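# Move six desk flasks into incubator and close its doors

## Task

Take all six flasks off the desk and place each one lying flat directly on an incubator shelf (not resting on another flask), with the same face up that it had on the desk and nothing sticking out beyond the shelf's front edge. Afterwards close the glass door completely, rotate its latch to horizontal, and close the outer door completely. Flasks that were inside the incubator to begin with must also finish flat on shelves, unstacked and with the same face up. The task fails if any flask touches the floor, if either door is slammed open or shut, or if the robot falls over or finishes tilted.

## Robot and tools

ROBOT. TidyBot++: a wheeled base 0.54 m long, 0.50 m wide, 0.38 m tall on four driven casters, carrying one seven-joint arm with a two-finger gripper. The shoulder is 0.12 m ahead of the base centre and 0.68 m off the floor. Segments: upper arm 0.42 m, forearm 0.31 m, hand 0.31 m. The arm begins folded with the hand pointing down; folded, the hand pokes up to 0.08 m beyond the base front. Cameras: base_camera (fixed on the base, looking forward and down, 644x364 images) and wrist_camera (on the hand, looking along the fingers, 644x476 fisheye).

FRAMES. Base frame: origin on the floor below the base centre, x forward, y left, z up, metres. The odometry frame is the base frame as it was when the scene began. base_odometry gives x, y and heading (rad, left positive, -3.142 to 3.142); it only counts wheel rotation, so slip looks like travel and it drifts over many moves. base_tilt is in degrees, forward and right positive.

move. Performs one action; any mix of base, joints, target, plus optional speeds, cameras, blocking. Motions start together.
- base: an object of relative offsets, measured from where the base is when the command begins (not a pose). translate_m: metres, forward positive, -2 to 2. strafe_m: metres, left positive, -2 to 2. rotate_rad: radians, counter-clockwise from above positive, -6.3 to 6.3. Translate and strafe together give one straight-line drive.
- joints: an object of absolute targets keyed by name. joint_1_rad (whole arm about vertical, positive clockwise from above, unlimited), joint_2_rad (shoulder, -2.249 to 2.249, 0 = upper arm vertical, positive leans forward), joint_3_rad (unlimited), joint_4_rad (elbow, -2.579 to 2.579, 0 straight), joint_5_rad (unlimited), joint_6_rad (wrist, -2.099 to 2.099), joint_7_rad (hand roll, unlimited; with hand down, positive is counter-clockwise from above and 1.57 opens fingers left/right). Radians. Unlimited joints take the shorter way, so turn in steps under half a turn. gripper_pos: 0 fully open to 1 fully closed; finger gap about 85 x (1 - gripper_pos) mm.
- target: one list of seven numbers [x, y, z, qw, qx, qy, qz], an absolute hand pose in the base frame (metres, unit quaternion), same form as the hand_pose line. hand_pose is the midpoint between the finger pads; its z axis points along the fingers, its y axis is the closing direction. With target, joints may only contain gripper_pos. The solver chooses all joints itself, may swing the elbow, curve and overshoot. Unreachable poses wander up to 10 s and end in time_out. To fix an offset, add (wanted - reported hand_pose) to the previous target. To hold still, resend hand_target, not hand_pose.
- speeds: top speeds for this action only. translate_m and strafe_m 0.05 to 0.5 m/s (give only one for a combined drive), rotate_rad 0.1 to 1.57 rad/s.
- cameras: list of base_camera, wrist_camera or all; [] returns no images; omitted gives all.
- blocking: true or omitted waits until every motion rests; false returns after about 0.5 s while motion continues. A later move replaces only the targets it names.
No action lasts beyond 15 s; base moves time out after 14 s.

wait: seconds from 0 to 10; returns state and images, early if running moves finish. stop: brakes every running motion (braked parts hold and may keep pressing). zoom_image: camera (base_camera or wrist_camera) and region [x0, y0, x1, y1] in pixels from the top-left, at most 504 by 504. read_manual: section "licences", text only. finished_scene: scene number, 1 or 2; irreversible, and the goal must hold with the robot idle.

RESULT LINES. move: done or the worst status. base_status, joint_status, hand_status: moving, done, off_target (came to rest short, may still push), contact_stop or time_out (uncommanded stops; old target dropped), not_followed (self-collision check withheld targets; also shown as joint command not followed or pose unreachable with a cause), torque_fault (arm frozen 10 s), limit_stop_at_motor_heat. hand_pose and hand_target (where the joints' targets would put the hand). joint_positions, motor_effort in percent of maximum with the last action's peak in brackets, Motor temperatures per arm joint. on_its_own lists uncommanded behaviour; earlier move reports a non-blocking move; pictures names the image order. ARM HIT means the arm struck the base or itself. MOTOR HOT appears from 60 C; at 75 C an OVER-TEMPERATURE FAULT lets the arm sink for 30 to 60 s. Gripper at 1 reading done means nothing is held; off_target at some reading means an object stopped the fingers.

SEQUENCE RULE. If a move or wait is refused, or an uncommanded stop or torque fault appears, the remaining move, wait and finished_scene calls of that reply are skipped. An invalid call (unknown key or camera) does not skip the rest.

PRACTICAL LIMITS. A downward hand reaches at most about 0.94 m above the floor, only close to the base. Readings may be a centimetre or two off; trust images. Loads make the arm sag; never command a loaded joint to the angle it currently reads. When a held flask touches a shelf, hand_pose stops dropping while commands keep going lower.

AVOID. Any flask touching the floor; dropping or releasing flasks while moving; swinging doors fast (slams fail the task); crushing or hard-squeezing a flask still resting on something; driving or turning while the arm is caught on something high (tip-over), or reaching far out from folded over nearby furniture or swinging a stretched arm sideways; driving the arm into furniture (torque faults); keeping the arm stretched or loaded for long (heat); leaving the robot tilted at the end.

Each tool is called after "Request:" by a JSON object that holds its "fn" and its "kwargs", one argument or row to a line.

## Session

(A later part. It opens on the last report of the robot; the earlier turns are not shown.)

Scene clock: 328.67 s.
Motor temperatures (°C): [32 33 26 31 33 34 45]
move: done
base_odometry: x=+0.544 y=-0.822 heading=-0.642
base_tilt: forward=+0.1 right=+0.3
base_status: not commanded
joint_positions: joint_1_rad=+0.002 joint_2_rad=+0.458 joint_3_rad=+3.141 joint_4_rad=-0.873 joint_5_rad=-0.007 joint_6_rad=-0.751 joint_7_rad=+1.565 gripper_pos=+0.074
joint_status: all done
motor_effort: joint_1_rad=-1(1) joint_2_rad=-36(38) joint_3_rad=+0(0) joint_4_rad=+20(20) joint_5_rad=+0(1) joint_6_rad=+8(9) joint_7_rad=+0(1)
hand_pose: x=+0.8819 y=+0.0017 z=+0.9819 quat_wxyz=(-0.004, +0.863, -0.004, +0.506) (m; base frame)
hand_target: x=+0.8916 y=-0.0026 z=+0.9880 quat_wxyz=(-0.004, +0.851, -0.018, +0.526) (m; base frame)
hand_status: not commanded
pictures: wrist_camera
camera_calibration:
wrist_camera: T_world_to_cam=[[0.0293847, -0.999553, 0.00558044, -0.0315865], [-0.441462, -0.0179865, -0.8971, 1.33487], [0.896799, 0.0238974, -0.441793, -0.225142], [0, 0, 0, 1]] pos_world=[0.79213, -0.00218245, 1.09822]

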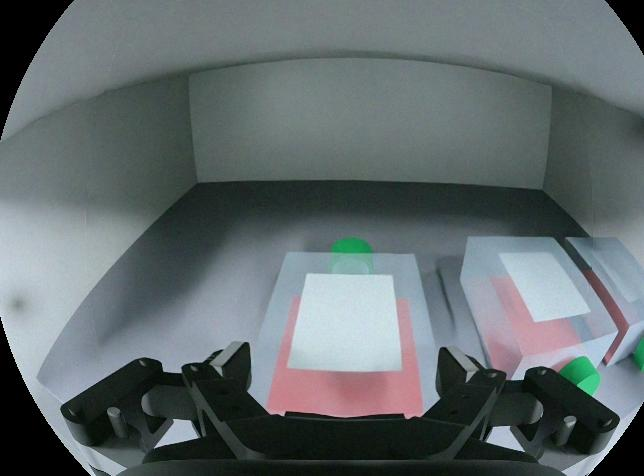

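Request:
{"fn": "move", "kwargs": {
  "joints": {"joint_2_rad": 0.454, "gripper_pos": 0},
  "cameras": []
}}

Request:
{"fn": "move", "kwargs": {
  "base": {"translate_m": -0.09},
  "speeds": {"translate_m": 0.2},
  "cameras": ["wrist_camera"]
}}

Request:
{"fn": "move", "kwargs": {
  "joints": {"joint_2_rad": 0.443, "gripper_pos": 1.0},
  "cameras": []
}}

Request:
{"fn": "move", "kwargs": {
  "base": {"translate_m": 0.09},
  "speeds": {"translate_m": 0.12},
  "cameras": ["wrist_camera"]
}}

Scene clock: 329.67 s.
Motor temperatures (°C): [32 33 26 31 33 34 45]
move: done
base_odometry: x=+0.544 y=-0.822 heading=-0.642
base_tilt: forward=+0.1 right=+0.3
base_status: not commanded
joint_positions: joint_1_rad=+0.002 joint_2_rad=+0.458 joint_3_rad=+3.141 joint_4_rad=-0.873 joint_5_rad=-0.007 joint_6_rad=-0.751 joint_7_rad=+1.565 gripper_pos=+0.000
joint_status: all done
motor_effort: joint_1_rad=-1(1) joint_2_rad=-37(38) joint_3_rad=+0(1) joint_4_rad=+20(20) joint_5_rad=-1(1) joint_6_rad=+9(9) joint_7_rad=+0(1)
hand_pose: x=+0.8819 y=+0.0017 z=+0.9818 quat_wxyz=(-0.004, +0.863, -0.004, +0.506) (m; base frame)
hand_target: x=+0.8892 y=-0.0026 z=+0.9941 quat_wxyz=(-0.004, +0.848, -0.018, +0.529) (m; base frame)
hand_status: not commanded
pictures: none
No camera images: "cameras" was empty.

Scene clock: 330.97 s.
Motor temperatures (°C): [32 33 26 31 33 34 45]
move: done
base_odometry: x=+0.472 y=-0.768 heading=-0.643
base_tilt: forward=+0.1 right=+0.2
base_status: done
joint_positions: joint_1_rad=+0.002 joint_2_rad=+0.456 joint_3_rad=+3.141 joint_4_rad=-0.873 joint_5_rad=-0.007 joint_6_rad=-0.750 joint_7_rad=+1.565 gripper_pos=+0.000
joint_status: not commanded
motor_effort: joint_1_rad=+0(1) joint_2_rad=-37(41) joint_3_rad=+0(1) joint_4_rad=+20(21) joint_5_rad=-1(1) joint_6_rad=+9(9) joint_7_rad=+1(1)
hand_pose: x=+0.8813 y=+0.0017 z=+0.9835 quat_wxyz=(-0.004, +0.862, -0.004, +0.507) (m; base frame)
hand_target: x=+0.8892 y=-0.0026 z=+0.9941 quat_wxyz=(-0.004, +0.848, -0.018, +0.529) (m; base frame)
hand_status: not commanded
pictures: wrist_camera
camera_calibration:
wrist_camera: T_world_to_cam=[[0.0293721, -0.999553, 0.00565797, -0.0316459], [-0.439093, -0.0179875, -0.898261, 1.33517], [0.897961, 0.0238994, -0.439425, -0.227322], [0, 0, 0, 1]] pos_world=[0.791322, -0.00218245, 1.09962]

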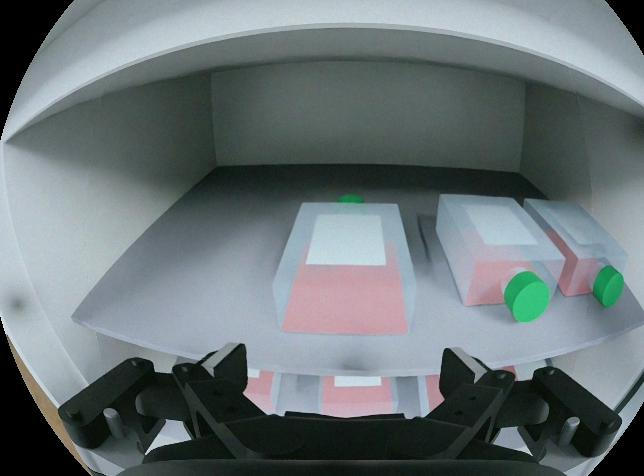

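Scene clock: 332.07 s.
Motor temperatures (°C): [32 33 26 31 33 34 45]
move: done
base_odometry: x=+0.472 y=-0.768 heading=-0.643
base_tilt: forward=+0.0 right=+0.3
base_status: not commanded
joint_positions: joint_1_rad=+0.002 joint_2_rad=+0.454 joint_3_rad=+3.141 joint_4_rad=-0.873 joint_5_rad=-0.007 joint_6_rad=-0.750 joint_7_rad=+1.565 gripper_pos=+0.999
joint_status: all done
motor_effort: joint_1_rad=+0(1) joint_2_rad=-37(39) joint_3_rad=+0(0) joint_4_rad=+20(20) joint_5_rad=-1(1) joint_6_rad=+9(9) joint_7_rad=+0(1)
hand_pose: x=+0.8808 y=+0.0017 z=+0.9847 quat_wxyz=(-0.005, +0.862, -0.004, +0.507) (m; base frame)
hand_target: x=+0.8857 y=-0.0026 z=+1.0026 quat_wxyz=(-0.004, +0.846, -0.018, +0.534) (m; base frame)
hand_status: not commanded
pictures: none
No camera images: "cameras" was empty.

Scene clock: 333.50 s.
Motor temperatures (°C): [32 33 26 31 33 34 45]
move: done
base_odometry: x=+0.544 y=-0.822 heading=-0.642
base_tilt: forward=+0.1 right=+0.3
base_status: done
joint_positions: joint_1_rad=+0.002 joint_2_rad=+0.441 joint_3_rad=+3.141 joint_4_rad=-0.877 joint_5_rad=-0.007 joint_6_rad=-0.746 joint_7_rad=+1.565 gripper_pos=+0.999
joint_status: not commanded
motor_effort: joint_1_rad=-1(2) joint_2_rad=-35(39) joint_3_rad=+0(1) joint_4_rad=+19(23) joint_5_rad=+0(1) joint_6_rad=+9(14) joint_7_rad=+2(2)
hand_pose: x=+0.8772 y=+0.0017 z=+0.9936 quat_wxyz=(-0.005, +0.858, -0.004, +0.513) (m; base frame)
hand_target: x=+0.8857 y=-0.0026 z=+1.0026 quat_wxyz=(-0.004, +0.846, -0.018, +0.534) (m; base frame)
hand_status: not commanded
pictures: wrist_camera
camera_calibration:
wrist_camera: T_world_to_cam=[[0.0293275, -0.999551, 0.00618329, -0.0320703], [-0.425703, -0.0180868, -0.904682, 1.33702], [0.904388, 0.0238998, -0.426042, -0.238127], [0, 0, 0, 1]] pos_world=[0.785474, -0.00218215, 1.10833]

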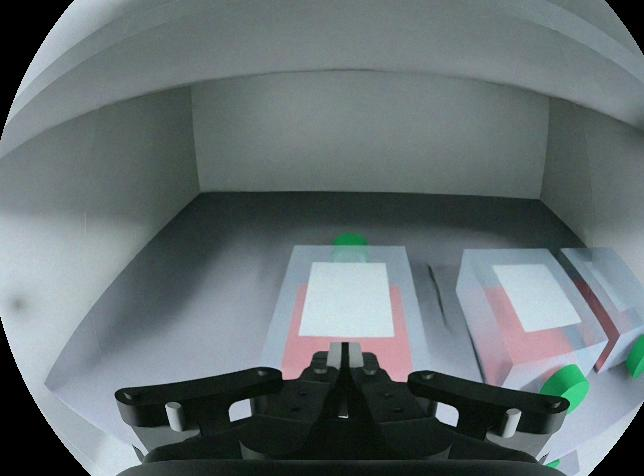

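Request:
{"fn": "move", "kwargs": {
  "joints": {"joint_2_rad": 0.425},
  "cameras": ["wrist_camera"]
}}

Request:
{"fn": "zoom_image", "kwargs": {
  "camera": "wrist_camera",
  "region": [224, 230, 464, 410]
}}

Scene clock: 334.30 s.
Motor temperatures (°C): [32 33 26 31 33 34 45]
move: done
base_odometry: x=+0.544 y=-0.822 heading=-0.642
base_tilt: forward=+0.1 right=+0.3
base_status: not commanded
joint_positions: joint_1_rad=+0.002 joint_2_rad=+0.438 joint_3_rad=+3.141 joint_4_rad=-0.877 joint_5_rad=-0.007 joint_6_rad=-0.746 joint_7_rad=+1.565 gripper_pos=+0.999
joint_status: all done
motor_effort: joint_1_rad=+0(1) joint_2_rad=-36(37) joint_3_rad=+0(1) joint_4_rad=+20(20) joint_5_rad=-1(1) joint_6_rad=+9(9) joint_7_rad=+0(1)
hand_pose: x=+0.8763 y=+0.0017 z=+0.9958 quat_wxyz=(-0.005, +0.858, -0.004, +0.514) (m; base frame)
hand_target: x=+0.8798 y=-0.0026 z=+1.0163 quat_wxyz=(-0.004, +0.841, -0.018, +0.541) (m; base frame)
hand_status: not commanded
pictures: wrist_camera
camera_calibration:
wrist_camera: T_world_to_cam=[[0.0293091, -0.999551, 0.00627149, -0.0321271], [-0.422989, -0.0180872, -0.905954, 1.33747], [0.905661, 0.0238999, -0.423329, -0.240143], [0, 0, 0, 1]] pos_world=[0.784164, -0.00218215, 1.11023]

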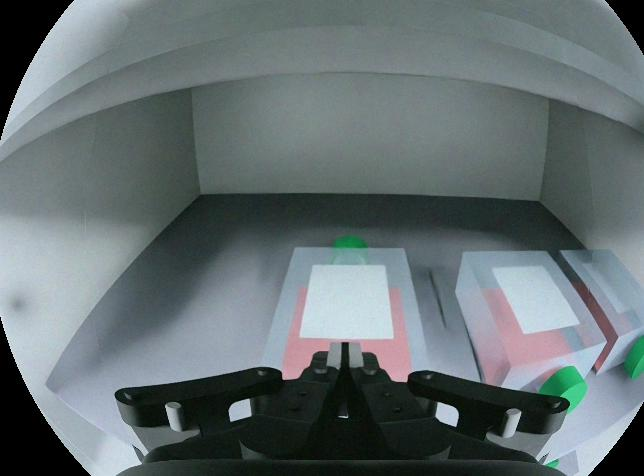

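Scaled by 2.100.

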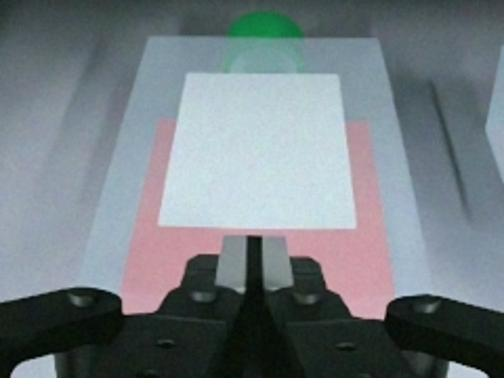

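Request:
{"fn": "move", "kwargs": {
  "base": {"translate_m": -0.25},
  "speeds": {"translate_m": 0.35},
  "cameras": ["wrist_camera"]
}}

Request:
{"fn": "move", "kwargs": {
  "base": {"translate_m": -1.117, "strafe_m": 1.003, "rotate_rad": 1.877},
  "speeds": {"rotate_rad": 0.9},
  "joints": {"joint_2_rad": 0.3, "joint_4_rad": -0.795, "joint_6_rad": -1.037, "gripper_pos": 0},
  "cameras": []
}}

Request:
{"fn": "move", "kwargs": {
  "base": {"translate_m": 0.59, "strafe_m": 0.101},
  "speeds": {"translate_m": 0.3},
  "joints": {"joint_1_rad": 1.473},
  "cameras": ["wrist_camera", "base_camera"]
}}

Scene clock: 339.00 s.
Motor temperatures (°C): [32 33 26 31 33 34 45]
move: done
base_odometry: x=+0.344 y=-0.672 heading=-0.642
base_tilt: forward=+0.2 right=+0.4
base_status: done
joint_positions: joint_1_rad=+0.001 joint_2_rad=+0.428 joint_3_rad=+3.141 joint_4_rad=-0.877 joint_5_rad=-0.006 joint_6_rad=-0.746 joint_7_rad=+1.565 gripper_pos=+0.999
joint_status: not commanded
motor_effort: joint_1_rad=-1(7) joint_2_rad=-36(41) joint_3_rad=+0(4) joint_4_rad=+20(21) joint_5_rad=-1(2) joint_6_rad=+9(9) joint_7_rad=-1(1)
hand_pose: x=+0.8730 y=+0.0020 z=+1.0036 quat_wxyz=(-0.004, +0.855, -0.004, +0.519) (m; base frame)
hand_target: x=+0.8798 y=-0.0026 z=+1.0163 quat_wxyz=(-0.004, +0.841, -0.018, +0.541) (m; base frame)
hand_status: not commanded
pictures: wrist_camera
camera_calibration:
wrist_camera: T_world_to_cam=[[0.0295378, -0.999538, 0.00721316, -0.0329688], [-0.413422, -0.0187867, -0.910346, 1.3393], [0.91006, 0.0239075, -0.413786, -0.247304], [0, 0, 0, 1]] pos_world=[0.779732, -0.00188007, 1.11713]

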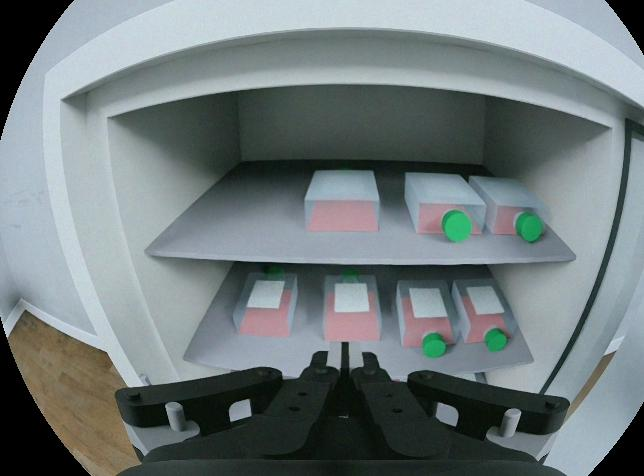

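Scene clock: 343.47 s.
Motor temperatures (°C): [32 33 26 31 33 34 45]
move: done
base_odometry: x=+0.050 y=+0.801 heading=+1.235
base_tilt: forward=+0.1 right=+0.4
base_status: done
joint_positions: joint_1_rad=-0.001 joint_2_rad=+0.309 joint_3_rad=+3.144 joint_4_rad=-0.799 joint_5_rad=-0.006 joint_6_rad=-0.969 joint_7_rad=+1.565 gripper_pos=+0.000
joint_status: all done
motor_effort: joint_1_rad=-1(7) joint_2_rad=-31(42) joint_3_rad=-1(4) joint_4_rad=+19(21) joint_5_rad=-1(2) joint_6_rad=+8(9) joint_7_rad=+0(1)
hand_pose: x=+0.8005 y=+0.0023 z=+1.0720 quat_wxyz=(-0.004, +0.862, -0.003, +0.507) (m; base frame)
hand_target: x=+0.7863 y=-0.0040 z=+1.0621 quat_wxyz=(-0.002, +0.875, -0.022, +0.484) (m; base frame)
hand_status: not commanded
pictures: none
No camera images: "cameras" was empty.

Scene clock: 346.60 s.
Motor temperatures (°C): [32 33 26 31 33 34 45]
move: done
base_odometry: x=+0.149 y=+1.391 heading=+1.236
base_tilt: forward=+0.1 right=+0.3
base_status: done
joint_positions: joint_1_rad=+1.460 joint_2_rad=+0.305 joint_3_rad=+3.144 joint_4_rad=-0.799 joint_5_rad=-0.006 joint_6_rad=-0.970 joint_7_rad=+1.565 gripper_pos=+0.000
joint_status: all done
motor_effort: joint_1_rad=-1(3) joint_2_rad=-31(33) joint_3_rad=+0(2) joint_4_rad=+18(19) joint_5_rad=-1(1) joint_6_rad=+9(9) joint_7_rad=+1(1)
hand_pose: x=+0.1955 y=-0.6757 z=+1.0744 quat_wxyz=(+0.337, +0.639, -0.577, +0.381) (m; base frame)
hand_target: x=+0.1802 y=-0.6645 z=+1.0621 quat_wxyz=(+0.323, +0.633, -0.604, +0.360) (m; base frame)
hand_status: not commanded
pictures: base_camera, wrist_camera
camera_calibration:
wrist_camera: T_world_to_cam=[[-0.990222, -0.139257, 0.00829371, 0.0886251], [-0.0679894, 0.429834, -0.900344, 1.33576], [0.121814, -0.892104, -0.435099, -0.0270697], [0, 0, 0, 1]] pos_world=[0.181874, -0.585965, 1.19014]

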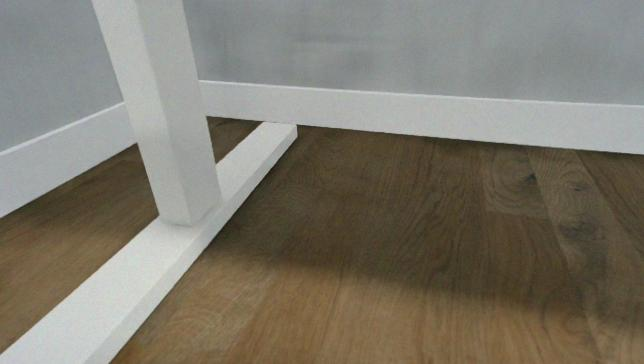

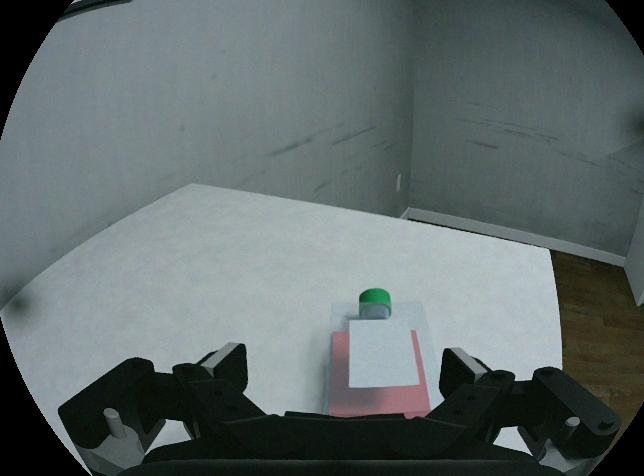

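Request:
{"fn": "zoom_image", "kwargs": {
  "camera": "wrist_camera",
  "region": [240, 250, 480, 430]
}}

Scaled by 2.100.

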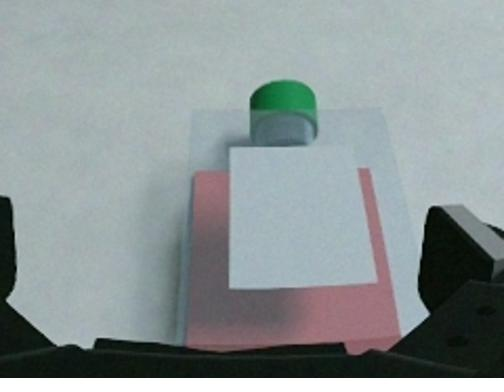

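Request:
{"fn": "move", "kwargs": {
  "base": {"translate_m": -0.0484, "strafe_m": 0.0356, "rotate_rad": 0.0193},
  "speeds": {"translate_m": 0.15, "rotate_rad": 0.2},
  "cameras": []
}}

Request:
{"fn": "move", "kwargs": {
  "joints": {"joint_2_rad": 0.302, "joint_4_rad": -1.089, "joint_6_rad": -0.622},
  "cameras": ["wrist_camera"]
}}

Request:
{"fn": "zoom_image", "kwargs": {
  "camera": "wrist_camera",
  "region": [224, 250, 464, 430]
}}

Scene clock: 349.47 s.
Motor temperatures (°C): [32 33 26 31 33 34 45]
move: done
base_odometry: x=+0.099 y=+1.357 heading=+1.255
base_tilt: forward=+0.0 right=+0.4
base_status: done
joint_positions: joint_1_rad=+1.473 joint_2_rad=+0.303 joint_3_rad=+3.143 joint_4_rad=-0.799 joint_5_rad=-0.006 joint_6_rad=-0.970 joint_7_rad=+1.565 gripper_pos=+0.000
joint_status: not commanded
motor_effort: joint_1_rad=-1(4) joint_2_rad=-31(35) joint_3_rad=+0(3) joint_4_rad=+18(19) joint_5_rad=+0(1) joint_6_rad=+9(9) joint_7_rad=+0(1)
hand_pose: x=+0.1876 y=-0.6755 z=+1.0760 quat_wxyz=(+0.339, +0.635, -0.580, +0.380) (m; base frame)
hand_target: x=+0.1802 y=-0.6645 z=+1.0621 quat_wxyz=(+0.323, +0.633, -0.604, +0.360) (m; base frame)
hand_status: not commanded
pictures: none
No camera images: "cameras" was empty.

Scene clock: 351.17 s.
Motor temperatures (°C): [32 33 26 31 33 34 45]
move: done
base_odometry: x=+0.099 y=+1.357 heading=+1.255
base_tilt: forward=+0.1 right=+0.5
base_status: not commanded
joint_positions: joint_1_rad=+1.473 joint_2_rad=+0.306 joint_3_rad=+3.143 joint_4_rad=-1.072 joint_5_rad=-0.006 joint_6_rad=-0.694 joint_7_rad=+1.565 gripper_pos=+0.000
joint_status: all done
motor_effort: joint_1_rad=-1(1) joint_2_rad=-32(34) joint_3_rad=+0(1) joint_4_rad=+20(21) joint_5_rad=+0(1) joint_6_rad=+9(10) joint_7_rad=+0(2)
hand_pose: x=+0.1901 y=-0.7049 z=+0.9934 quat_wxyz=(+0.339, +0.635, -0.581, +0.380) (m; base frame)
hand_target: x=+0.1866 y=-0.7126 z=+1.0065 quat_wxyz=(+0.356, +0.614, -0.581, +0.399) (m; base frame)
hand_status: not commanded
pictures: wrist_camera
camera_calibration:
wrist_camera: T_world_to_cam=[[-0.991926, -0.126593, 0.0074917, 0.0899781], [-0.0616096, 0.429425, -0.900999, 1.27414], [0.110843, -0.894186, -0.433757, -0.0885161], [0, 0, 0, 1]] pos_world=[0.177562, -0.614907, 1.10893]

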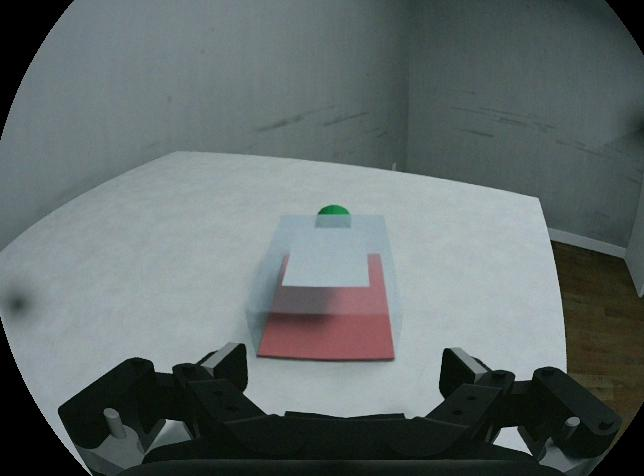

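Scaled by 2.100.

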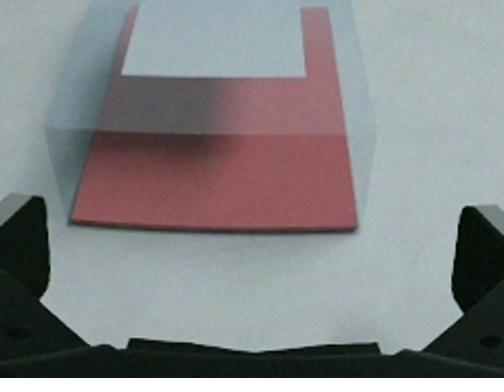

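Request:
{"fn": "move", "kwargs": {
  "base": {"translate_m": 0.0129, "strafe_m": -0.0187},
  "speeds": {"translate_m": 0.08},
  "cameras": ["wrist_camera"]
}}

Request:
{"fn": "zoom_image", "kwargs": {
  "camera": "wrist_camera",
  "region": [224, 250, 464, 430]
}}

Scene clock: 352.50 s.
Motor temperatures (°C): [32 33 26 31 33 34 45]
move: done
base_odometry: x=+0.121 y=+1.364 heading=+1.255
base_tilt: forward=+0.1 right=+0.3
base_status: done
joint_positions: joint_1_rad=+1.473 joint_2_rad=+0.309 joint_3_rad=+3.143 joint_4_rad=-1.073 joint_5_rad=-0.006 joint_6_rad=-0.690 joint_7_rad=+1.565 gripper_pos=+0.000
joint_status: not commanded
motor_effort: joint_1_rad=+0(2) joint_2_rad=-32(35) joint_3_rad=+0(1) joint_4_rad=+20(21) joint_5_rad=-1(1) joint_6_rad=+9(9) joint_7_rad=+0(1)
hand_pose: x=+0.1904 y=-0.7062 z=+0.9919 quat_wxyz=(+0.339, +0.635, -0.581, +0.380) (m; base frame)
hand_target: x=+0.1866 y=-0.7126 z=+1.0065 quat_wxyz=(+0.356, +0.614, -0.581, +0.399) (m; base frame)
hand_status: not commanded
pictures: wrist_camera
camera_calibration:
wrist_camera: T_world_to_cam=[[-0.991908, -0.126734, 0.00755984, 0.0898576], [-0.0617112, 0.429244, -0.901078, 1.27336], [0.110952, -0.894253, -0.433591, -0.0905957], [0, 0, 0, 1]] pos_world=[0.177763, -0.616207, 1.10743]

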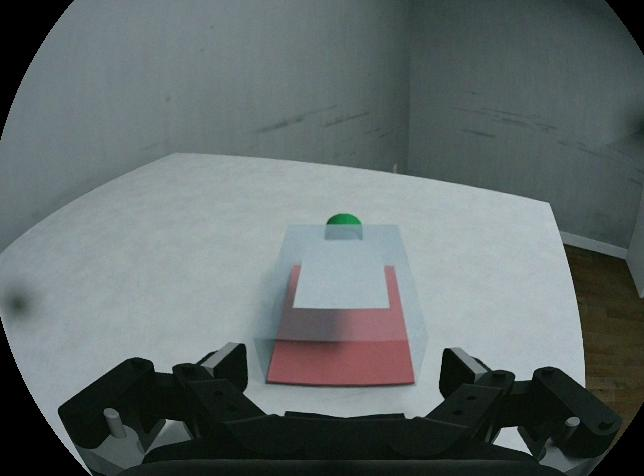

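Scaled by 2.100.

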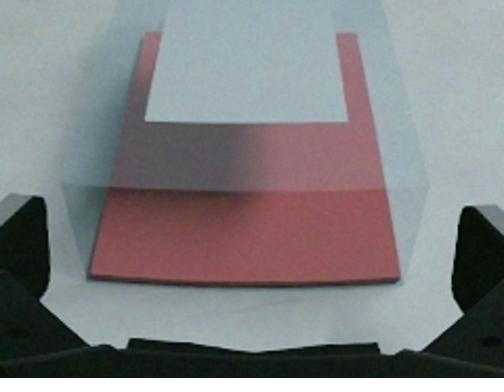

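Request:
{"fn": "move", "kwargs": {
  "base": {"translate_m": 0.0034, "strafe_m": -0.0117},
  "speeds": {"translate_m": 0.06},
  "cameras": ["wrist_camera"]
}}

Request:
{"fn": "zoom_image", "kwargs": {
  "camera": "wrist_camera",
  "region": [224, 250, 464, 430]
}}

Scene clock: 353.33 s.
Motor temperatures (°C): [32 33 26 31 33 34 45]
move: done
base_odometry: x=+0.133 y=+1.363 heading=+1.254
base_tilt: forward=+0.1 right=+0.4
base_status: done
joint_positions: joint_1_rad=+1.473 joint_2_rad=+0.311 joint_3_rad=+3.143 joint_4_rad=-1.073 joint_5_rad=-0.006 joint_6_rad=-0.689 joint_7_rad=+1.565 gripper_pos=+0.000
joint_status: not commanded
motor_effort: joint_1_rad=-1(2) joint_2_rad=-33(34) joint_3_rad=+0(1) joint_4_rad=+20(21) joint_5_rad=-1(1) joint_6_rad=+9(9) joint_7_rad=+0(1)
hand_pose: x=+0.1904 y=-0.7068 z=+0.9912 quat_wxyz=(+0.339, +0.635, -0.581, +0.380) (m; base frame)
hand_target: x=+0.1866 y=-0.7126 z=+1.0065 quat_wxyz=(+0.356, +0.614, -0.581, +0.399) (m; base frame)
hand_status: not commanded
pictures: wrist_camera
camera_calibration:
wrist_camera: T_world_to_cam=[[-0.991909, -0.126731, 0.00751992, 0.0899193], [-0.0617089, 0.429528, -0.900943, 1.27306], [0.110948, -0.894117, -0.433873, -0.0911406], [0, 0, 0, 1]] pos_world=[0.177863, -0.616908, 1.10673]

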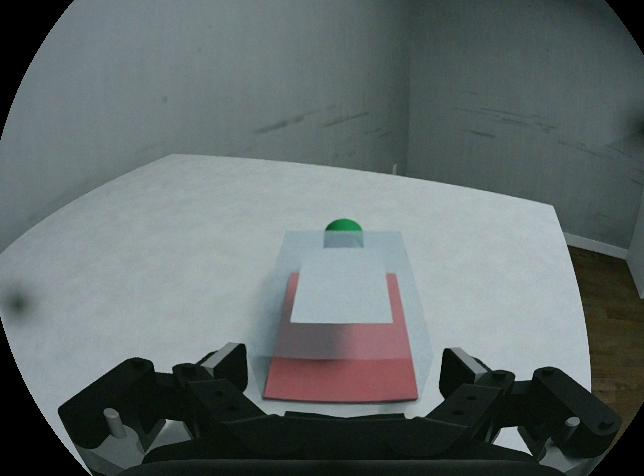

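Scaled by 2.100.

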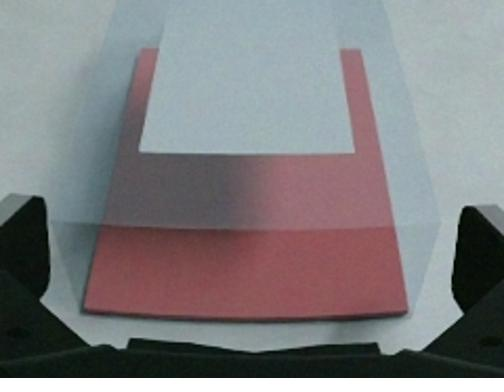

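Request:
{"fn": "move", "kwargs": {
  "base": {"translate_m": 0.0033, "strafe_m": -0.0085},
  "speeds": {"translate_m": 0.06},
  "cameras": ["wrist_camera"]
}}

Request:
{"fn": "zoom_image", "kwargs": {
  "camera": "wrist_camera",
  "region": [224, 250, 464, 430]
}}

Scene clock: 354.17 s.
Motor temperatures (°C): [32 33 26 31 33 34 45]
move: done
base_odometry: x=+0.142 y=+1.363 heading=+1.254
base_tilt: forward=+0.0 right=+0.4
base_status: done
joint_positions: joint_1_rad=+1.473 joint_2_rad=+0.311 joint_3_rad=+3.143 joint_4_rad=-1.073 joint_5_rad=-0.006 joint_6_rad=-0.688 joint_7_rad=+1.565 gripper_pos=+0.000
joint_status: not commanded
motor_effort: joint_1_rad=+0(2) joint_2_rad=-33(35) joint_3_rad=+0(1) joint_4_rad=+20(20) joint_5_rad=-1(1) joint_6_rad=+9(9) joint_7_rad=+1(1)
hand_pose: x=+0.1904 y=-0.7069 z=+0.9914 quat_wxyz=(+0.340, +0.635, -0.581, +0.380) (m; base frame)
hand_target: x=+0.1866 y=-0.7126 z=+1.0065 quat_wxyz=(+0.356, +0.614, -0.581, +0.399) (m; base frame)
hand_status: not commanded
pictures: wrist_camera
camera_calibration:
wrist_camera: T_world_to_cam=[[-0.991915, -0.12668, 0.00754428, 0.089825], [-0.0616097, 0.42873, -0.90133, 1.27306], [0.110946, -0.894507, -0.433068, -0.0922146], [0, 0, 0, 1]] pos_world=[0.177762, -0.616905, 1.10683]

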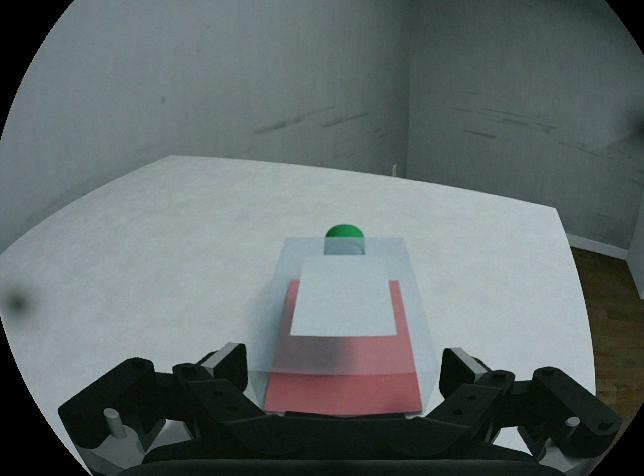

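Scaled by 2.100.

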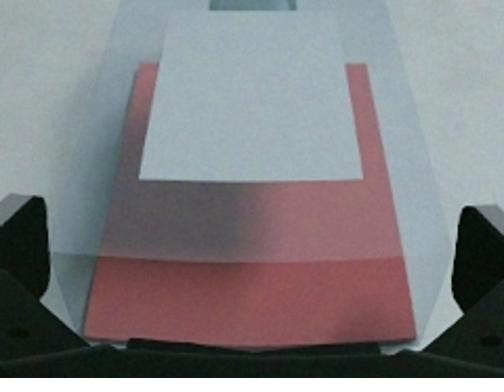

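Request:
{"fn": "move", "kwargs": {
  "base": {"translate_m": 0.0034, "strafe_m": -0.0248},
  "speeds": {"translate_m": 0.06},
  "cameras": ["wrist_camera"]
}}

Request:
{"fn": "zoom_image", "kwargs": {
  "camera": "wrist_camera",
  "region": [224, 250, 464, 430]
}}

Scene clock: 355.30 s.
Motor temperatures (°C): [32 33 26 31 33 34 45]
move: done
base_odometry: x=+0.167 y=+1.358 heading=+1.253
base_tilt: forward=+0.1 right=+0.4
base_status: done
joint_positions: joint_1_rad=+1.473 joint_2_rad=+0.309 joint_3_rad=+3.143 joint_4_rad=-1.073 joint_5_rad=-0.006 joint_6_rad=-0.688 joint_7_rad=+1.565 gripper_pos=+0.000
joint_status: not commanded
motor_effort: joint_1_rad=+0(3) joint_2_rad=-33(35) joint_3_rad=+0(1) joint_4_rad=+20(21) joint_5_rad=+0(1) joint_6_rad=+9(9) joint_7_rad=-1(1)
hand_pose: x=+0.1904 y=-0.7066 z=+0.9924 quat_wxyz=(+0.340, +0.635, -0.580, +0.381) (m; base frame)
hand_target: x=+0.1866 y=-0.7126 z=+1.0065 quat_wxyz=(+0.356, +0.614, -0.581, +0.399) (m; base frame)
hand_status: not commanded
pictures: wrist_camera
camera_calibration:
wrist_camera: T_world_to_cam=[[-0.99191, -0.126719, 0.00759297, 0.0898158], [-0.0615106, 0.427438, -0.90195, 1.27348], [0.111048, -0.89512, -0.431775, -0.0931124], [0, 0, 0, 1]] pos_world=[0.177762, -0.616301, 1.10773]

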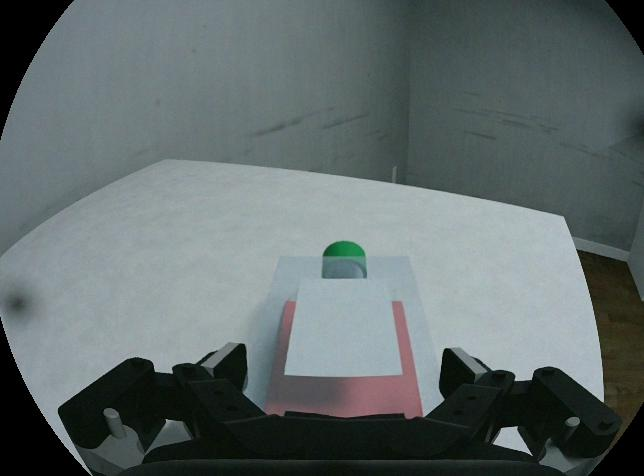

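Scaled by 2.100.

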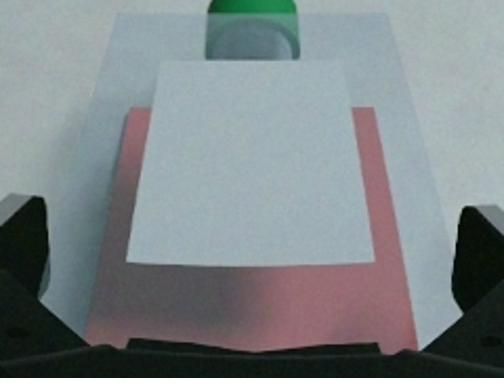

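Request:
{"fn": "move", "kwargs": {
  "joints": {"gripper_pos": 0.2},
  "cameras": []
}}

Request:
{"fn": "move", "kwargs": {
  "joints": {"joint_2_rad": 0.24, "joint_4_rad": -1.085, "joint_6_rad": -0.82, "gripper_pos": 0.25},
  "cameras": ["wrist_camera"]
}}

Scene clock: 357.17 s.
Motor temperatures (°C): [32 33 26 31 33 34 45]
move: off_target
base_odometry: x=+0.167 y=+1.358 heading=+1.253
base_tilt: forward=-0.1 right=+0.4
base_status: not commanded
joint_positions: joint_1_rad=+1.473 joint_2_rad=+0.308 joint_3_rad=+3.143 joint_4_rad=-1.074 joint_5_rad=-0.006 joint_6_rad=-0.686 joint_7_rad=+1.565 gripper_pos=+0.076
joint_status: gripper_pos off_target (ended at +0.076, target +0.200)
motor_effort: joint_1_rad=+0(1) joint_2_rad=-32(33) joint_3_rad=+0(0) joint_4_rad=+20(21) joint_5_rad=-1(1) joint_6_rad=+9(9) joint_7_rad=+1(1)
hand_pose: x=+0.1903 y=-0.7064 z=+0.9934 quat_wxyz=(+0.341, +0.634, -0.580, +0.381) (m; base frame)
hand_target: x=+0.1866 y=-0.7126 z=+1.0065 quat_wxyz=(+0.356, +0.614, -0.581, +0.399) (m; base frame)
hand_status: not commanded
pictures: none
No camera images: "cameras" was empty.

Scene clock: 358.03 s.
Motor temperatures (°C): [32 33 26 31 33 34 45]
move: off_target
base_odometry: x=+0.167 y=+1.358 heading=+1.253
base_tilt: forward=+0.0 right=+0.4
base_status: not commanded
joint_positions: joint_1_rad=+1.473 joint_2_rad=+0.249 joint_3_rad=+3.143 joint_4_rad=-1.074 joint_5_rad=-0.006 joint_6_rad=-0.779 joint_7_rad=+1.565 gripper_pos=+0.076
joint_status: gripper_pos off_target (ended at +0.076, target +0.250); the others done
motor_effort: joint_1_rad=-1(1) joint_2_rad=-31(35) joint_3_rad=+0(1) joint_4_rad=+21(22) joint_5_rad=+0(1) joint_6_rad=+9(10) joint_7_rad=+0(1)
hand_pose: x=+0.1872 y=-0.6735 z=+1.0085 quat_wxyz=(+0.331, +0.641, -0.586, +0.370) (m; base frame)
hand_target: x=+0.1809 y=-0.6634 z=+0.9979 quat_wxyz=(+0.319, +0.637, -0.605, +0.356) (m; base frame)
hand_status: not commanded
pictures: wrist_camera
camera_calibration:
wrist_camera: T_world_to_cam=[[-0.991837, -0.127343, 0.00660784, 0.0913469], [-0.0645281, 0.456545, -0.887357, 1.27918], [0.109982, -0.88054, -0.461036, -0.016621], [0, 0, 0, 1]] pos_world=[0.174972, -0.587008, 1.12682]

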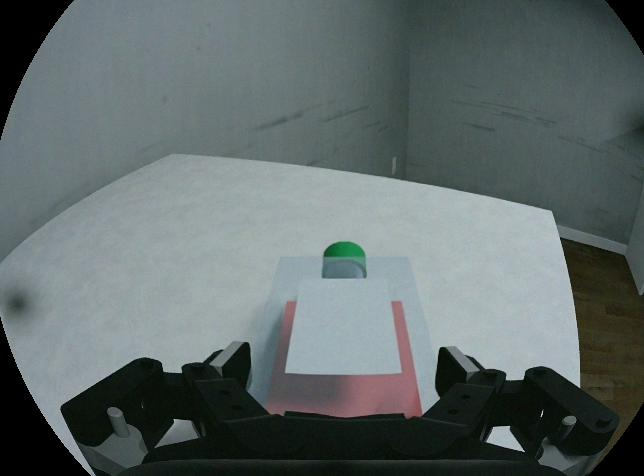

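Request:
{"fn": "move", "kwargs": {
  "joints": {"joint_2_rad": 0.28, "joint_4_rad": -0.82, "joint_6_rad": -1.04},
  "cameras": []
}}

Request:
{"fn": "move", "kwargs": {
  "base": {"translate_m": -1.705, "strafe_m": -0.73, "rotate_rad": -1.895},
  "speeds": {"translate_m": 0.35, "rotate_rad": 0.45},
  "joints": {"joint_1_rad": 1.3},
  "blocking": false,
  "cameras": []
}}

Request:
{"fn": "move", "kwargs": {
  "joints": {"joint_1_rad": 1.11},
  "blocking": false,
  "cameras": []
}}

Request:
{"fn": "move", "kwargs": {
  "joints": {"joint_1_rad": 0.92},
  "blocking": false,
  "cameras": []
}}

Request:
{"fn": "move", "kwargs": {
  "joints": {"joint_1_rad": 0.73},
  "blocking": false,
  "cameras": []
}}

Request:
{"fn": "move", "kwargs": {
  "joints": {"joint_1_rad": 0.54},
  "blocking": false,
  "cameras": []
}}

Request:
{"fn": "move", "kwargs": {
  "joints": {"joint_1_rad": 0.35},
  "blocking": false,
  "cameras": []
}}

Request:
{"fn": "move", "kwargs": {
  "joints": {"joint_1_rad": 0.16},
  "blocking": false,
  "cameras": []
}}

Request:
{"fn": "move", "kwargs": {
  "joints": {"joint_1_rad": 0.0},
  "blocking": true,
  "cameras": ["wrist_camera"]
}}

Scene clock: 360.00 s.
Motor temperatures (°C): [32 33 26 31 33 34 45]
move: done
base_odometry: x=+0.167 y=+1.358 heading=+1.253
base_tilt: forward=+0.0 right=+0.3
base_status: not commanded
joint_positions: joint_1_rad=+1.473 joint_2_rad=+0.279 joint_3_rad=+3.143 joint_4_rad=-0.833 joint_5_rad=-0.006 joint_6_rad=-0.972 joint_7_rad=+1.565 gripper_pos=+0.076
joint_status: all done
motor_effort: joint_1_rad=-1(1) joint_2_rad=-31(32) joint_3_rad=+0(0) joint_4_rad=+20(22) joint_5_rad=+0(1) joint_6_rad=+9(10) joint_7_rad=+1(1)
hand_pose: x=+0.1867 y=-0.6654 z=+1.0730 quat_wxyz=(+0.336, +0.638, -0.582, +0.377) (m; base frame)
hand_target: x=+0.1793 y=-0.6559 z=+1.0610 quat_wxyz=(+0.321, +0.635, -0.605, +0.357) (m; base frame)
hand_status: not commanded
pictures: none
No camera images: "cameras" was empty.

Scene clock: 360.50 s.
Motor temperatures (°C): [32 33 26 31 33 34 45]
move: moving
base_odometry: x=+0.173 y=+1.294 heading=+1.090
base_tilt: forward=+0.1 right=+0.3
base_status: translate_m moving; strafe_m moving; rotate_rad moving
joint_positions: joint_1_rad=+1.362 joint_2_rad=+0.280 joint_3_rad=+3.143 joint_4_rad=-0.833 joint_5_rad=-0.006 joint_6_rad=-0.974 joint_7_rad=+1.565 gripper_pos=+0.076
joint_status: joint_1_rad moving
motor_effort: joint_1_rad=+1(4) joint_2_rad=-30(30) joint_3_rad=+1(3) joint_4_rad=+19(20) joint_5_rad=-1(1) joint_6_rad=+9(10) joint_7_rad=+0(1)
hand_pose: x=+0.2601 y=-0.6540 z=+1.0716 quat_wxyz=(+0.314, +0.670, -0.546, +0.394) (m; base frame)
hand_target: x=+0.2595 y=-0.6435 z=+1.0610 quat_wxyz=(+0.298, +0.671, -0.565, +0.376) (m; base frame)
hand_status: not commanded
pictures: none
No camera images: "cameras" was empty.

Scene clock: 361.00 s.
Motor temperatures (°C): [32 33 26 31 33 34 45]
move: moving
base_odometry: x=+0.187 y=+1.128 heading=+0.863
base_tilt: forward=+0.0 right=+0.4
base_status: translate_m moving; strafe_m moving; rotate_rad moving
joint_positions: joint_1_rad=+1.155 joint_2_rad=+0.281 joint_3_rad=+3.143 joint_4_rad=-0.833 joint_5_rad=-0.006 joint_6_rad=-0.974 joint_7_rad=+1.565 gripper_pos=+0.076
joint_status: joint_1_rad moving
motor_effort: joint_1_rad=+1(2) joint_2_rad=-30(31) joint_3_rad=+1(2) joint_4_rad=+19(20) joint_5_rad=+0(1) joint_6_rad=+9(10) joint_7_rad=+0(1)
hand_pose: x=+0.3914 y=-0.6115 z=+1.0707 quat_wxyz=(+0.271, +0.723, -0.475, +0.423) (m; base frame)
hand_target: x=+0.3900 y=-0.6003 z=+1.0610 quat_wxyz=(+0.257, +0.726, -0.492, +0.405) (m; base frame)
hand_status: not commanded
pictures: none
No camera images: "cameras" was empty.

Scene clock: 361.50 s.
Motor temperatures (°C): [32 33 26 31 33 34 45]
move: moving
base_odometry: x=+0.202 y=+0.954 heading=+0.639
base_tilt: forward=+0.1 right=+0.4
base_status: translate_m moving; strafe_m moving; rotate_rad moving
joint_positions: joint_1_rad=+0.964 joint_2_rad=+0.281 joint_3_rad=+3.142 joint_4_rad=-0.833 joint_5_rad=-0.006 joint_6_rad=-0.974 joint_7_rad=+1.565 gripper_pos=+0.076
joint_status: joint_1_rad moving
motor_effort: joint_1_rad=+2(3) joint_2_rad=-31(31) joint_3_rad=+2(2) joint_4_rad=+20(20) joint_5_rad=+0(2) joint_6_rad=+9(10) joint_7_rad=-1(2)
hand_pose: x=+0.5028 y=-0.5486 z=+1.0707 quat_wxyz=(+0.229, +0.765, -0.403, +0.447) (m; base frame)
hand_target: x=+0.4996 y=-0.5375 z=+1.0610 quat_wxyz=(+0.217, +0.770, -0.420, +0.428) (m; base frame)
hand_status: not commanded
pictures: none
No camera images: "cameras" was empty.

Scene clock: 362.00 s.
Motor temperatures (°C): [32 33 26 31 33 34 45]
move: moving
base_odometry: x=+0.217 y=+0.780 heading=+0.414
base_tilt: forward=+0.1 right=+0.3
base_status: translate_m moving; strafe_m moving; rotate_rad moving
joint_positions: joint_1_rad=+0.775 joint_2_rad=+0.281 joint_3_rad=+3.142 joint_4_rad=-0.833 joint_5_rad=-0.006 joint_6_rad=-0.974 joint_7_rad=+1.565 gripper_pos=+0.076
joint_status: joint_1_rad moving
motor_effort: joint_1_rad=+2(3) joint_2_rad=-31(31) joint_3_rad=+2(2) joint_4_rad=+20(20) joint_5_rad=+0(1) joint_6_rad=+9(10) joint_7_rad=+0(1)
hand_pose: x=+0.5992 y=-0.4664 z=+1.0707 quat_wxyz=(+0.186, +0.799, -0.329, +0.467) (m; base frame)
hand_target: x=+0.5943 y=-0.4560 z=+1.0610 quat_wxyz=(+0.176, +0.806, -0.345, +0.447) (m; base frame)
hand_status: not commanded
pictures: none
No camera images: "cameras" was empty.

Scene clock: 362.50 s.
Motor temperatures (°C): [32 33 26 31 33 34 45]
move: moving
base_odometry: x=+0.233 y=+0.605 heading=+0.189
base_tilt: forward=+0.1 right=+0.4
base_status: translate_m moving; strafe_m moving; rotate_rad moving
joint_positions: joint_1_rad=+0.585 joint_2_rad=+0.281 joint_3_rad=+3.142 joint_4_rad=-0.833 joint_5_rad=-0.006 joint_6_rad=-0.974 joint_7_rad=+1.565 gripper_pos=+0.076
joint_status: joint_1_rad moving
motor_effort: joint_1_rad=+2(3) joint_2_rad=-31(31) joint_3_rad=+1(1) joint_4_rad=+20(20) joint_5_rad=+0(1) joint_6_rad=+9(10) joint_7_rad=+0(1)
hand_pose: x=+0.6787 y=-0.3673 z=+1.0707 quat_wxyz=(+0.141, +0.827, -0.252, +0.483) (m; base frame)
hand_target: x=+0.6719 y=-0.3580 z=+1.0610 quat_wxyz=(+0.133, +0.836, -0.267, +0.462) (m; base frame)
hand_status: not commanded
pictures: none
No camera images: "cameras" was empty.

Scene clock: 363.00 s.
Motor temperatures (°C): [32 33 26 31 33 34 45]
move: moving
base_odometry: x=+0.248 y=+0.431 heading=-0.036
base_tilt: forward=+0.1 right=+0.4
base_status: translate_m moving; strafe_m moving; rotate_rad moving
joint_positions: joint_1_rad=+0.395 joint_2_rad=+0.281 joint_3_rad=+3.142 joint_4_rad=-0.833 joint_5_rad=-0.006 joint_6_rad=-0.974 joint_7_rad=+1.565 gripper_pos=+0.076
joint_status: joint_1_rad moving
motor_effort: joint_1_rad=+1(3) joint_2_rad=-31(32) joint_3_rad=+1(1) joint_4_rad=+19(20) joint_5_rad=+0(1) joint_6_rad=+9(10) joint_7_rad=+0(1)
hand_pose: x=+0.7380 y=-0.2549 z=+1.0707 quat_wxyz=(+0.094, +0.847, -0.172, +0.494) (m; base frame)
hand_target: x=+0.7295 y=-0.2471 z=+1.0610 quat_wxyz=(+0.088, +0.857, -0.187, +0.472) (m; base frame)
hand_status: not commanded
pictures: none
No camera images: "cameras" was empty.

Scene clock: 363.50 s.
Motor temperatures (°C): [32 33 26 31 33 34 45]
move: moving
base_odometry: x=+0.263 y=+0.257 heading=-0.261
base_tilt: forward=+0.1 right=+0.4
base_status: translate_m moving; strafe_m moving; rotate_rad moving
joint_positions: joint_1_rad=+0.205 joint_2_rad=+0.281 joint_3_rad=+3.142 joint_4_rad=-0.833 joint_5_rad=-0.006 joint_6_rad=-0.974 joint_7_rad=+1.565 gripper_pos=+0.076
joint_status: joint_1_rad moving
motor_effort: joint_1_rad=+2(3) joint_2_rad=-30(31) joint_3_rad=+2(2) joint_4_rad=+19(20) joint_5_rad=+0(1) joint_6_rad=+9(10) joint_7_rad=+1(1)
hand_pose: x=+0.7750 y=-0.1335 z=+1.0707 quat_wxyz=(+0.047, +0.860, -0.091, +0.500) (m; base frame)
hand_target: x=+0.7652 y=-0.1274 z=+1.0610 quat_wxyz=(+0.043, +0.871, -0.104, +0.478) (m; base frame)
hand_status: not commanded
pictures: none
No camera images: "cameras" was empty.

Scene clock: 366.30 s.
Motor temperatures (°C): [32 33 26 31 33 34 45]
move: done
base_odometry: x=+0.328 y=-0.489 heading=-0.642
base_tilt: forward=+0.2 right=+0.4
base_status: done
joint_positions: joint_1_rad=+0.005 joint_2_rad=+0.288 joint_3_rad=+3.145 joint_4_rad=-0.833 joint_5_rad=-0.005 joint_6_rad=-0.975 joint_7_rad=+1.565 gripper_pos=+0.076
joint_status: all done
motor_effort: joint_1_rad=+0(5) joint_2_rad=-31(33) joint_3_rad=+1(3) joint_4_rad=+19(20) joint_5_rad=+0(2) joint_6_rad=+9(10) joint_7_rad=+0(2)
hand_pose: x=+0.7912 y=-0.0026 z=+1.0659 quat_wxyz=(-0.002, +0.866, -0.006, +0.499) (m; base frame)
hand_target: x=+0.7776 y=-0.0040 z=+1.0610 quat_wxyz=(-0.002, +0.877, -0.022, +0.480) (m; base frame)
hand_status: not commanded
pictures: wrist_camera
camera_calibration:
wrist_camera: T_world_to_cam=[[0.0230808, -0.999699, 0.00828102, -0.0317001], [-0.454214, -0.017865, -0.890713, 1.37342], [0.890593, 0.016797, -0.45449, -0.0881317], [0, 0, 0, 1]] pos_world=[0.703049, -0.00567407, 1.18353]

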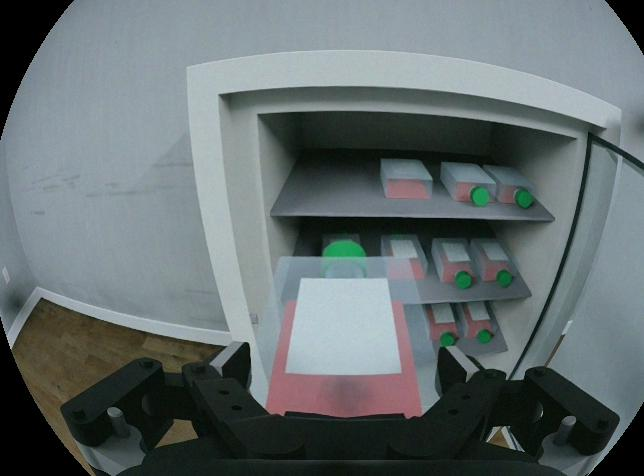

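Request:
{"fn": "move", "kwargs": {
  "base": {"translate_m": 0.27, "strafe_m": 0.022, "rotate_rad": 0.01},
  "speeds": {"translate_m": 0.2},
  "joints": {"joint_2_rad": 0.46, "joint_4_rad": -0.785, "joint_6_rad": -0.745},
  "cameras": ["wrist_camera"]
}}

Scene clock: 369.17 s.
Motor temperatures (°C): [32 33 26 31 33 34 45]
move: done
base_odometry: x=+0.558 y=-0.634 heading=-0.633
base_tilt: forward=+0.1 right=+0.4
base_status: done
joint_positions: joint_1_rad=+0.004 joint_2_rad=+0.478 joint_3_rad=+3.145 joint_4_rad=-0.796 joint_5_rad=-0.005 joint_6_rad=-0.817 joint_7_rad=+1.565 gripper_pos=+0.076
joint_status: all done
motor_effort: joint_1_rad=+0(6) joint_2_rad=-38(45) joint_3_rad=+0(3) joint_4_rad=+21(24) joint_5_rad=+0(2) joint_6_rad=+9(10) joint_7_rad=+0(1)
hand_pose: x=+0.8833 y=-0.0019 z=+0.9928 quat_wxyz=(-0.002, +0.865, -0.005, +0.502) (m; base frame)
hand_target: x=+0.8880 y=-0.0029 z=+1.0328 quat_wxyz=(-0.004, +0.839, -0.019, +0.545) (m; base frame)
hand_status: not commanded
pictures: wrist_camera
camera_calibration:
wrist_camera: T_world_to_cam=[[0.0242491, -0.999667, 0.00878531, -0.0339913], [-0.449554, -0.0187533, -0.893056, 1.34837], [0.892924, 0.0177063, -0.449859, -0.210148], [0, 0, 0, 1]] pos_world=[0.794637, -0.00497254, 1.10994]

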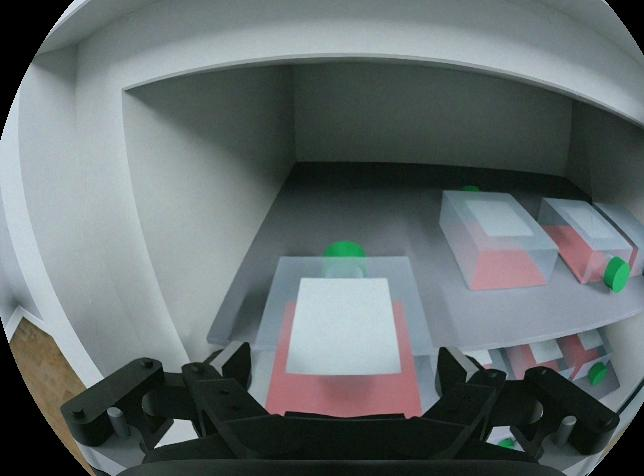

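Request:
{"fn": "move", "kwargs": {
  "base": {"translate_m": 0.105},
  "speeds": {"translate_m": 0.1},
  "joints": {"joint_2_rad": 0.443, "joint_4_rad": -0.888, "joint_6_rad": -0.685},
  "cameras": ["wrist_camera"]
}}

Request:
{"fn": "move", "kwargs": {
  "joints": {"joint_2_rad": 0.458},
  "cameras": []
}}

Scene clock: 371.20 s.
Motor temperatures (°C): [32 33 26 31 33 34 45]
move: done
base_odometry: x=+0.643 y=-0.696 heading=-0.632
base_tilt: forward=+0.0 right=+0.2
base_status: done
joint_positions: joint_1_rad=+0.004 joint_2_rad=+0.458 joint_3_rad=+3.145 joint_4_rad=-0.870 joint_5_rad=-0.005 joint_6_rad=-0.752 joint_7_rad=+1.565 gripper_pos=+0.076
joint_status: all done
motor_effort: joint_1_rad=-1(3) joint_2_rad=-38(40) joint_3_rad=+0(2) joint_4_rad=+20(21) joint_5_rad=+0(1) joint_6_rad=+9(10) joint_7_rad=+0(1)
hand_pose: x=+0.8819 y=-0.0020 z=+0.9831 quat_wxyz=(-0.002, +0.862, -0.006, +0.506) (m; base frame)
hand_target: x=+0.8857 y=-0.0026 z=+1.0026 quat_wxyz=(-0.004, +0.846, -0.018, +0.534) (m; base frame)
hand_status: not commanded
pictures: wrist_camera
camera_calibration:
wrist_camera: T_world_to_cam=[[0.0238871, -0.999675, 0.00895328, -0.0338325], [-0.44011, -0.0185568, -0.897752, 1.33541], [0.897626, 0.0175043, -0.44041, -0.226674], [0, 0, 0, 1]] pos_world=[0.792002, -0.00507288, 1.09934]

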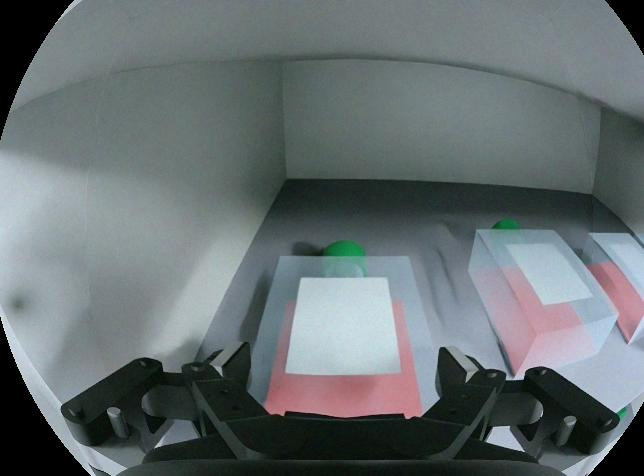

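Scene clock: 371.73 s.
Motor temperatures (°C): [32 33 26 31 33 34 45]
move: done
base_odometry: x=+0.643 y=-0.696 heading=-0.632
base_tilt: forward=+0.1 right=+0.3
base_status: not commanded
joint_positions: joint_1_rad=+0.004 joint_2_rad=+0.459 joint_3_rad=+3.145 joint_4_rad=-0.870 joint_5_rad=-0.005 joint_6_rad=-0.751 joint_7_rad=+1.565 gripper_pos=+0.076
joint_status: all done
motor_effort: joint_1_rad=+0(1) joint_2_rad=-37(39) joint_3_rad=+0(1) joint_4_rad=+19(20) joint_5_rad=+0(1) joint_6_rad=+9(9) joint_7_rad=+0(1)
hand_pose: x=+0.8824 y=-0.0020 z=+0.9825 quat_wxyz=(-0.002, +0.862, -0.006, +0.506) (m; base frame)
hand_target: x=+0.8904 y=-0.0026 z=+0.9911 quat_wxyz=(-0.004, +0.850, -0.018, +0.527) (m; base frame)
hand_status: not commanded
pictures: none
No camera images: "cameras" was empty.


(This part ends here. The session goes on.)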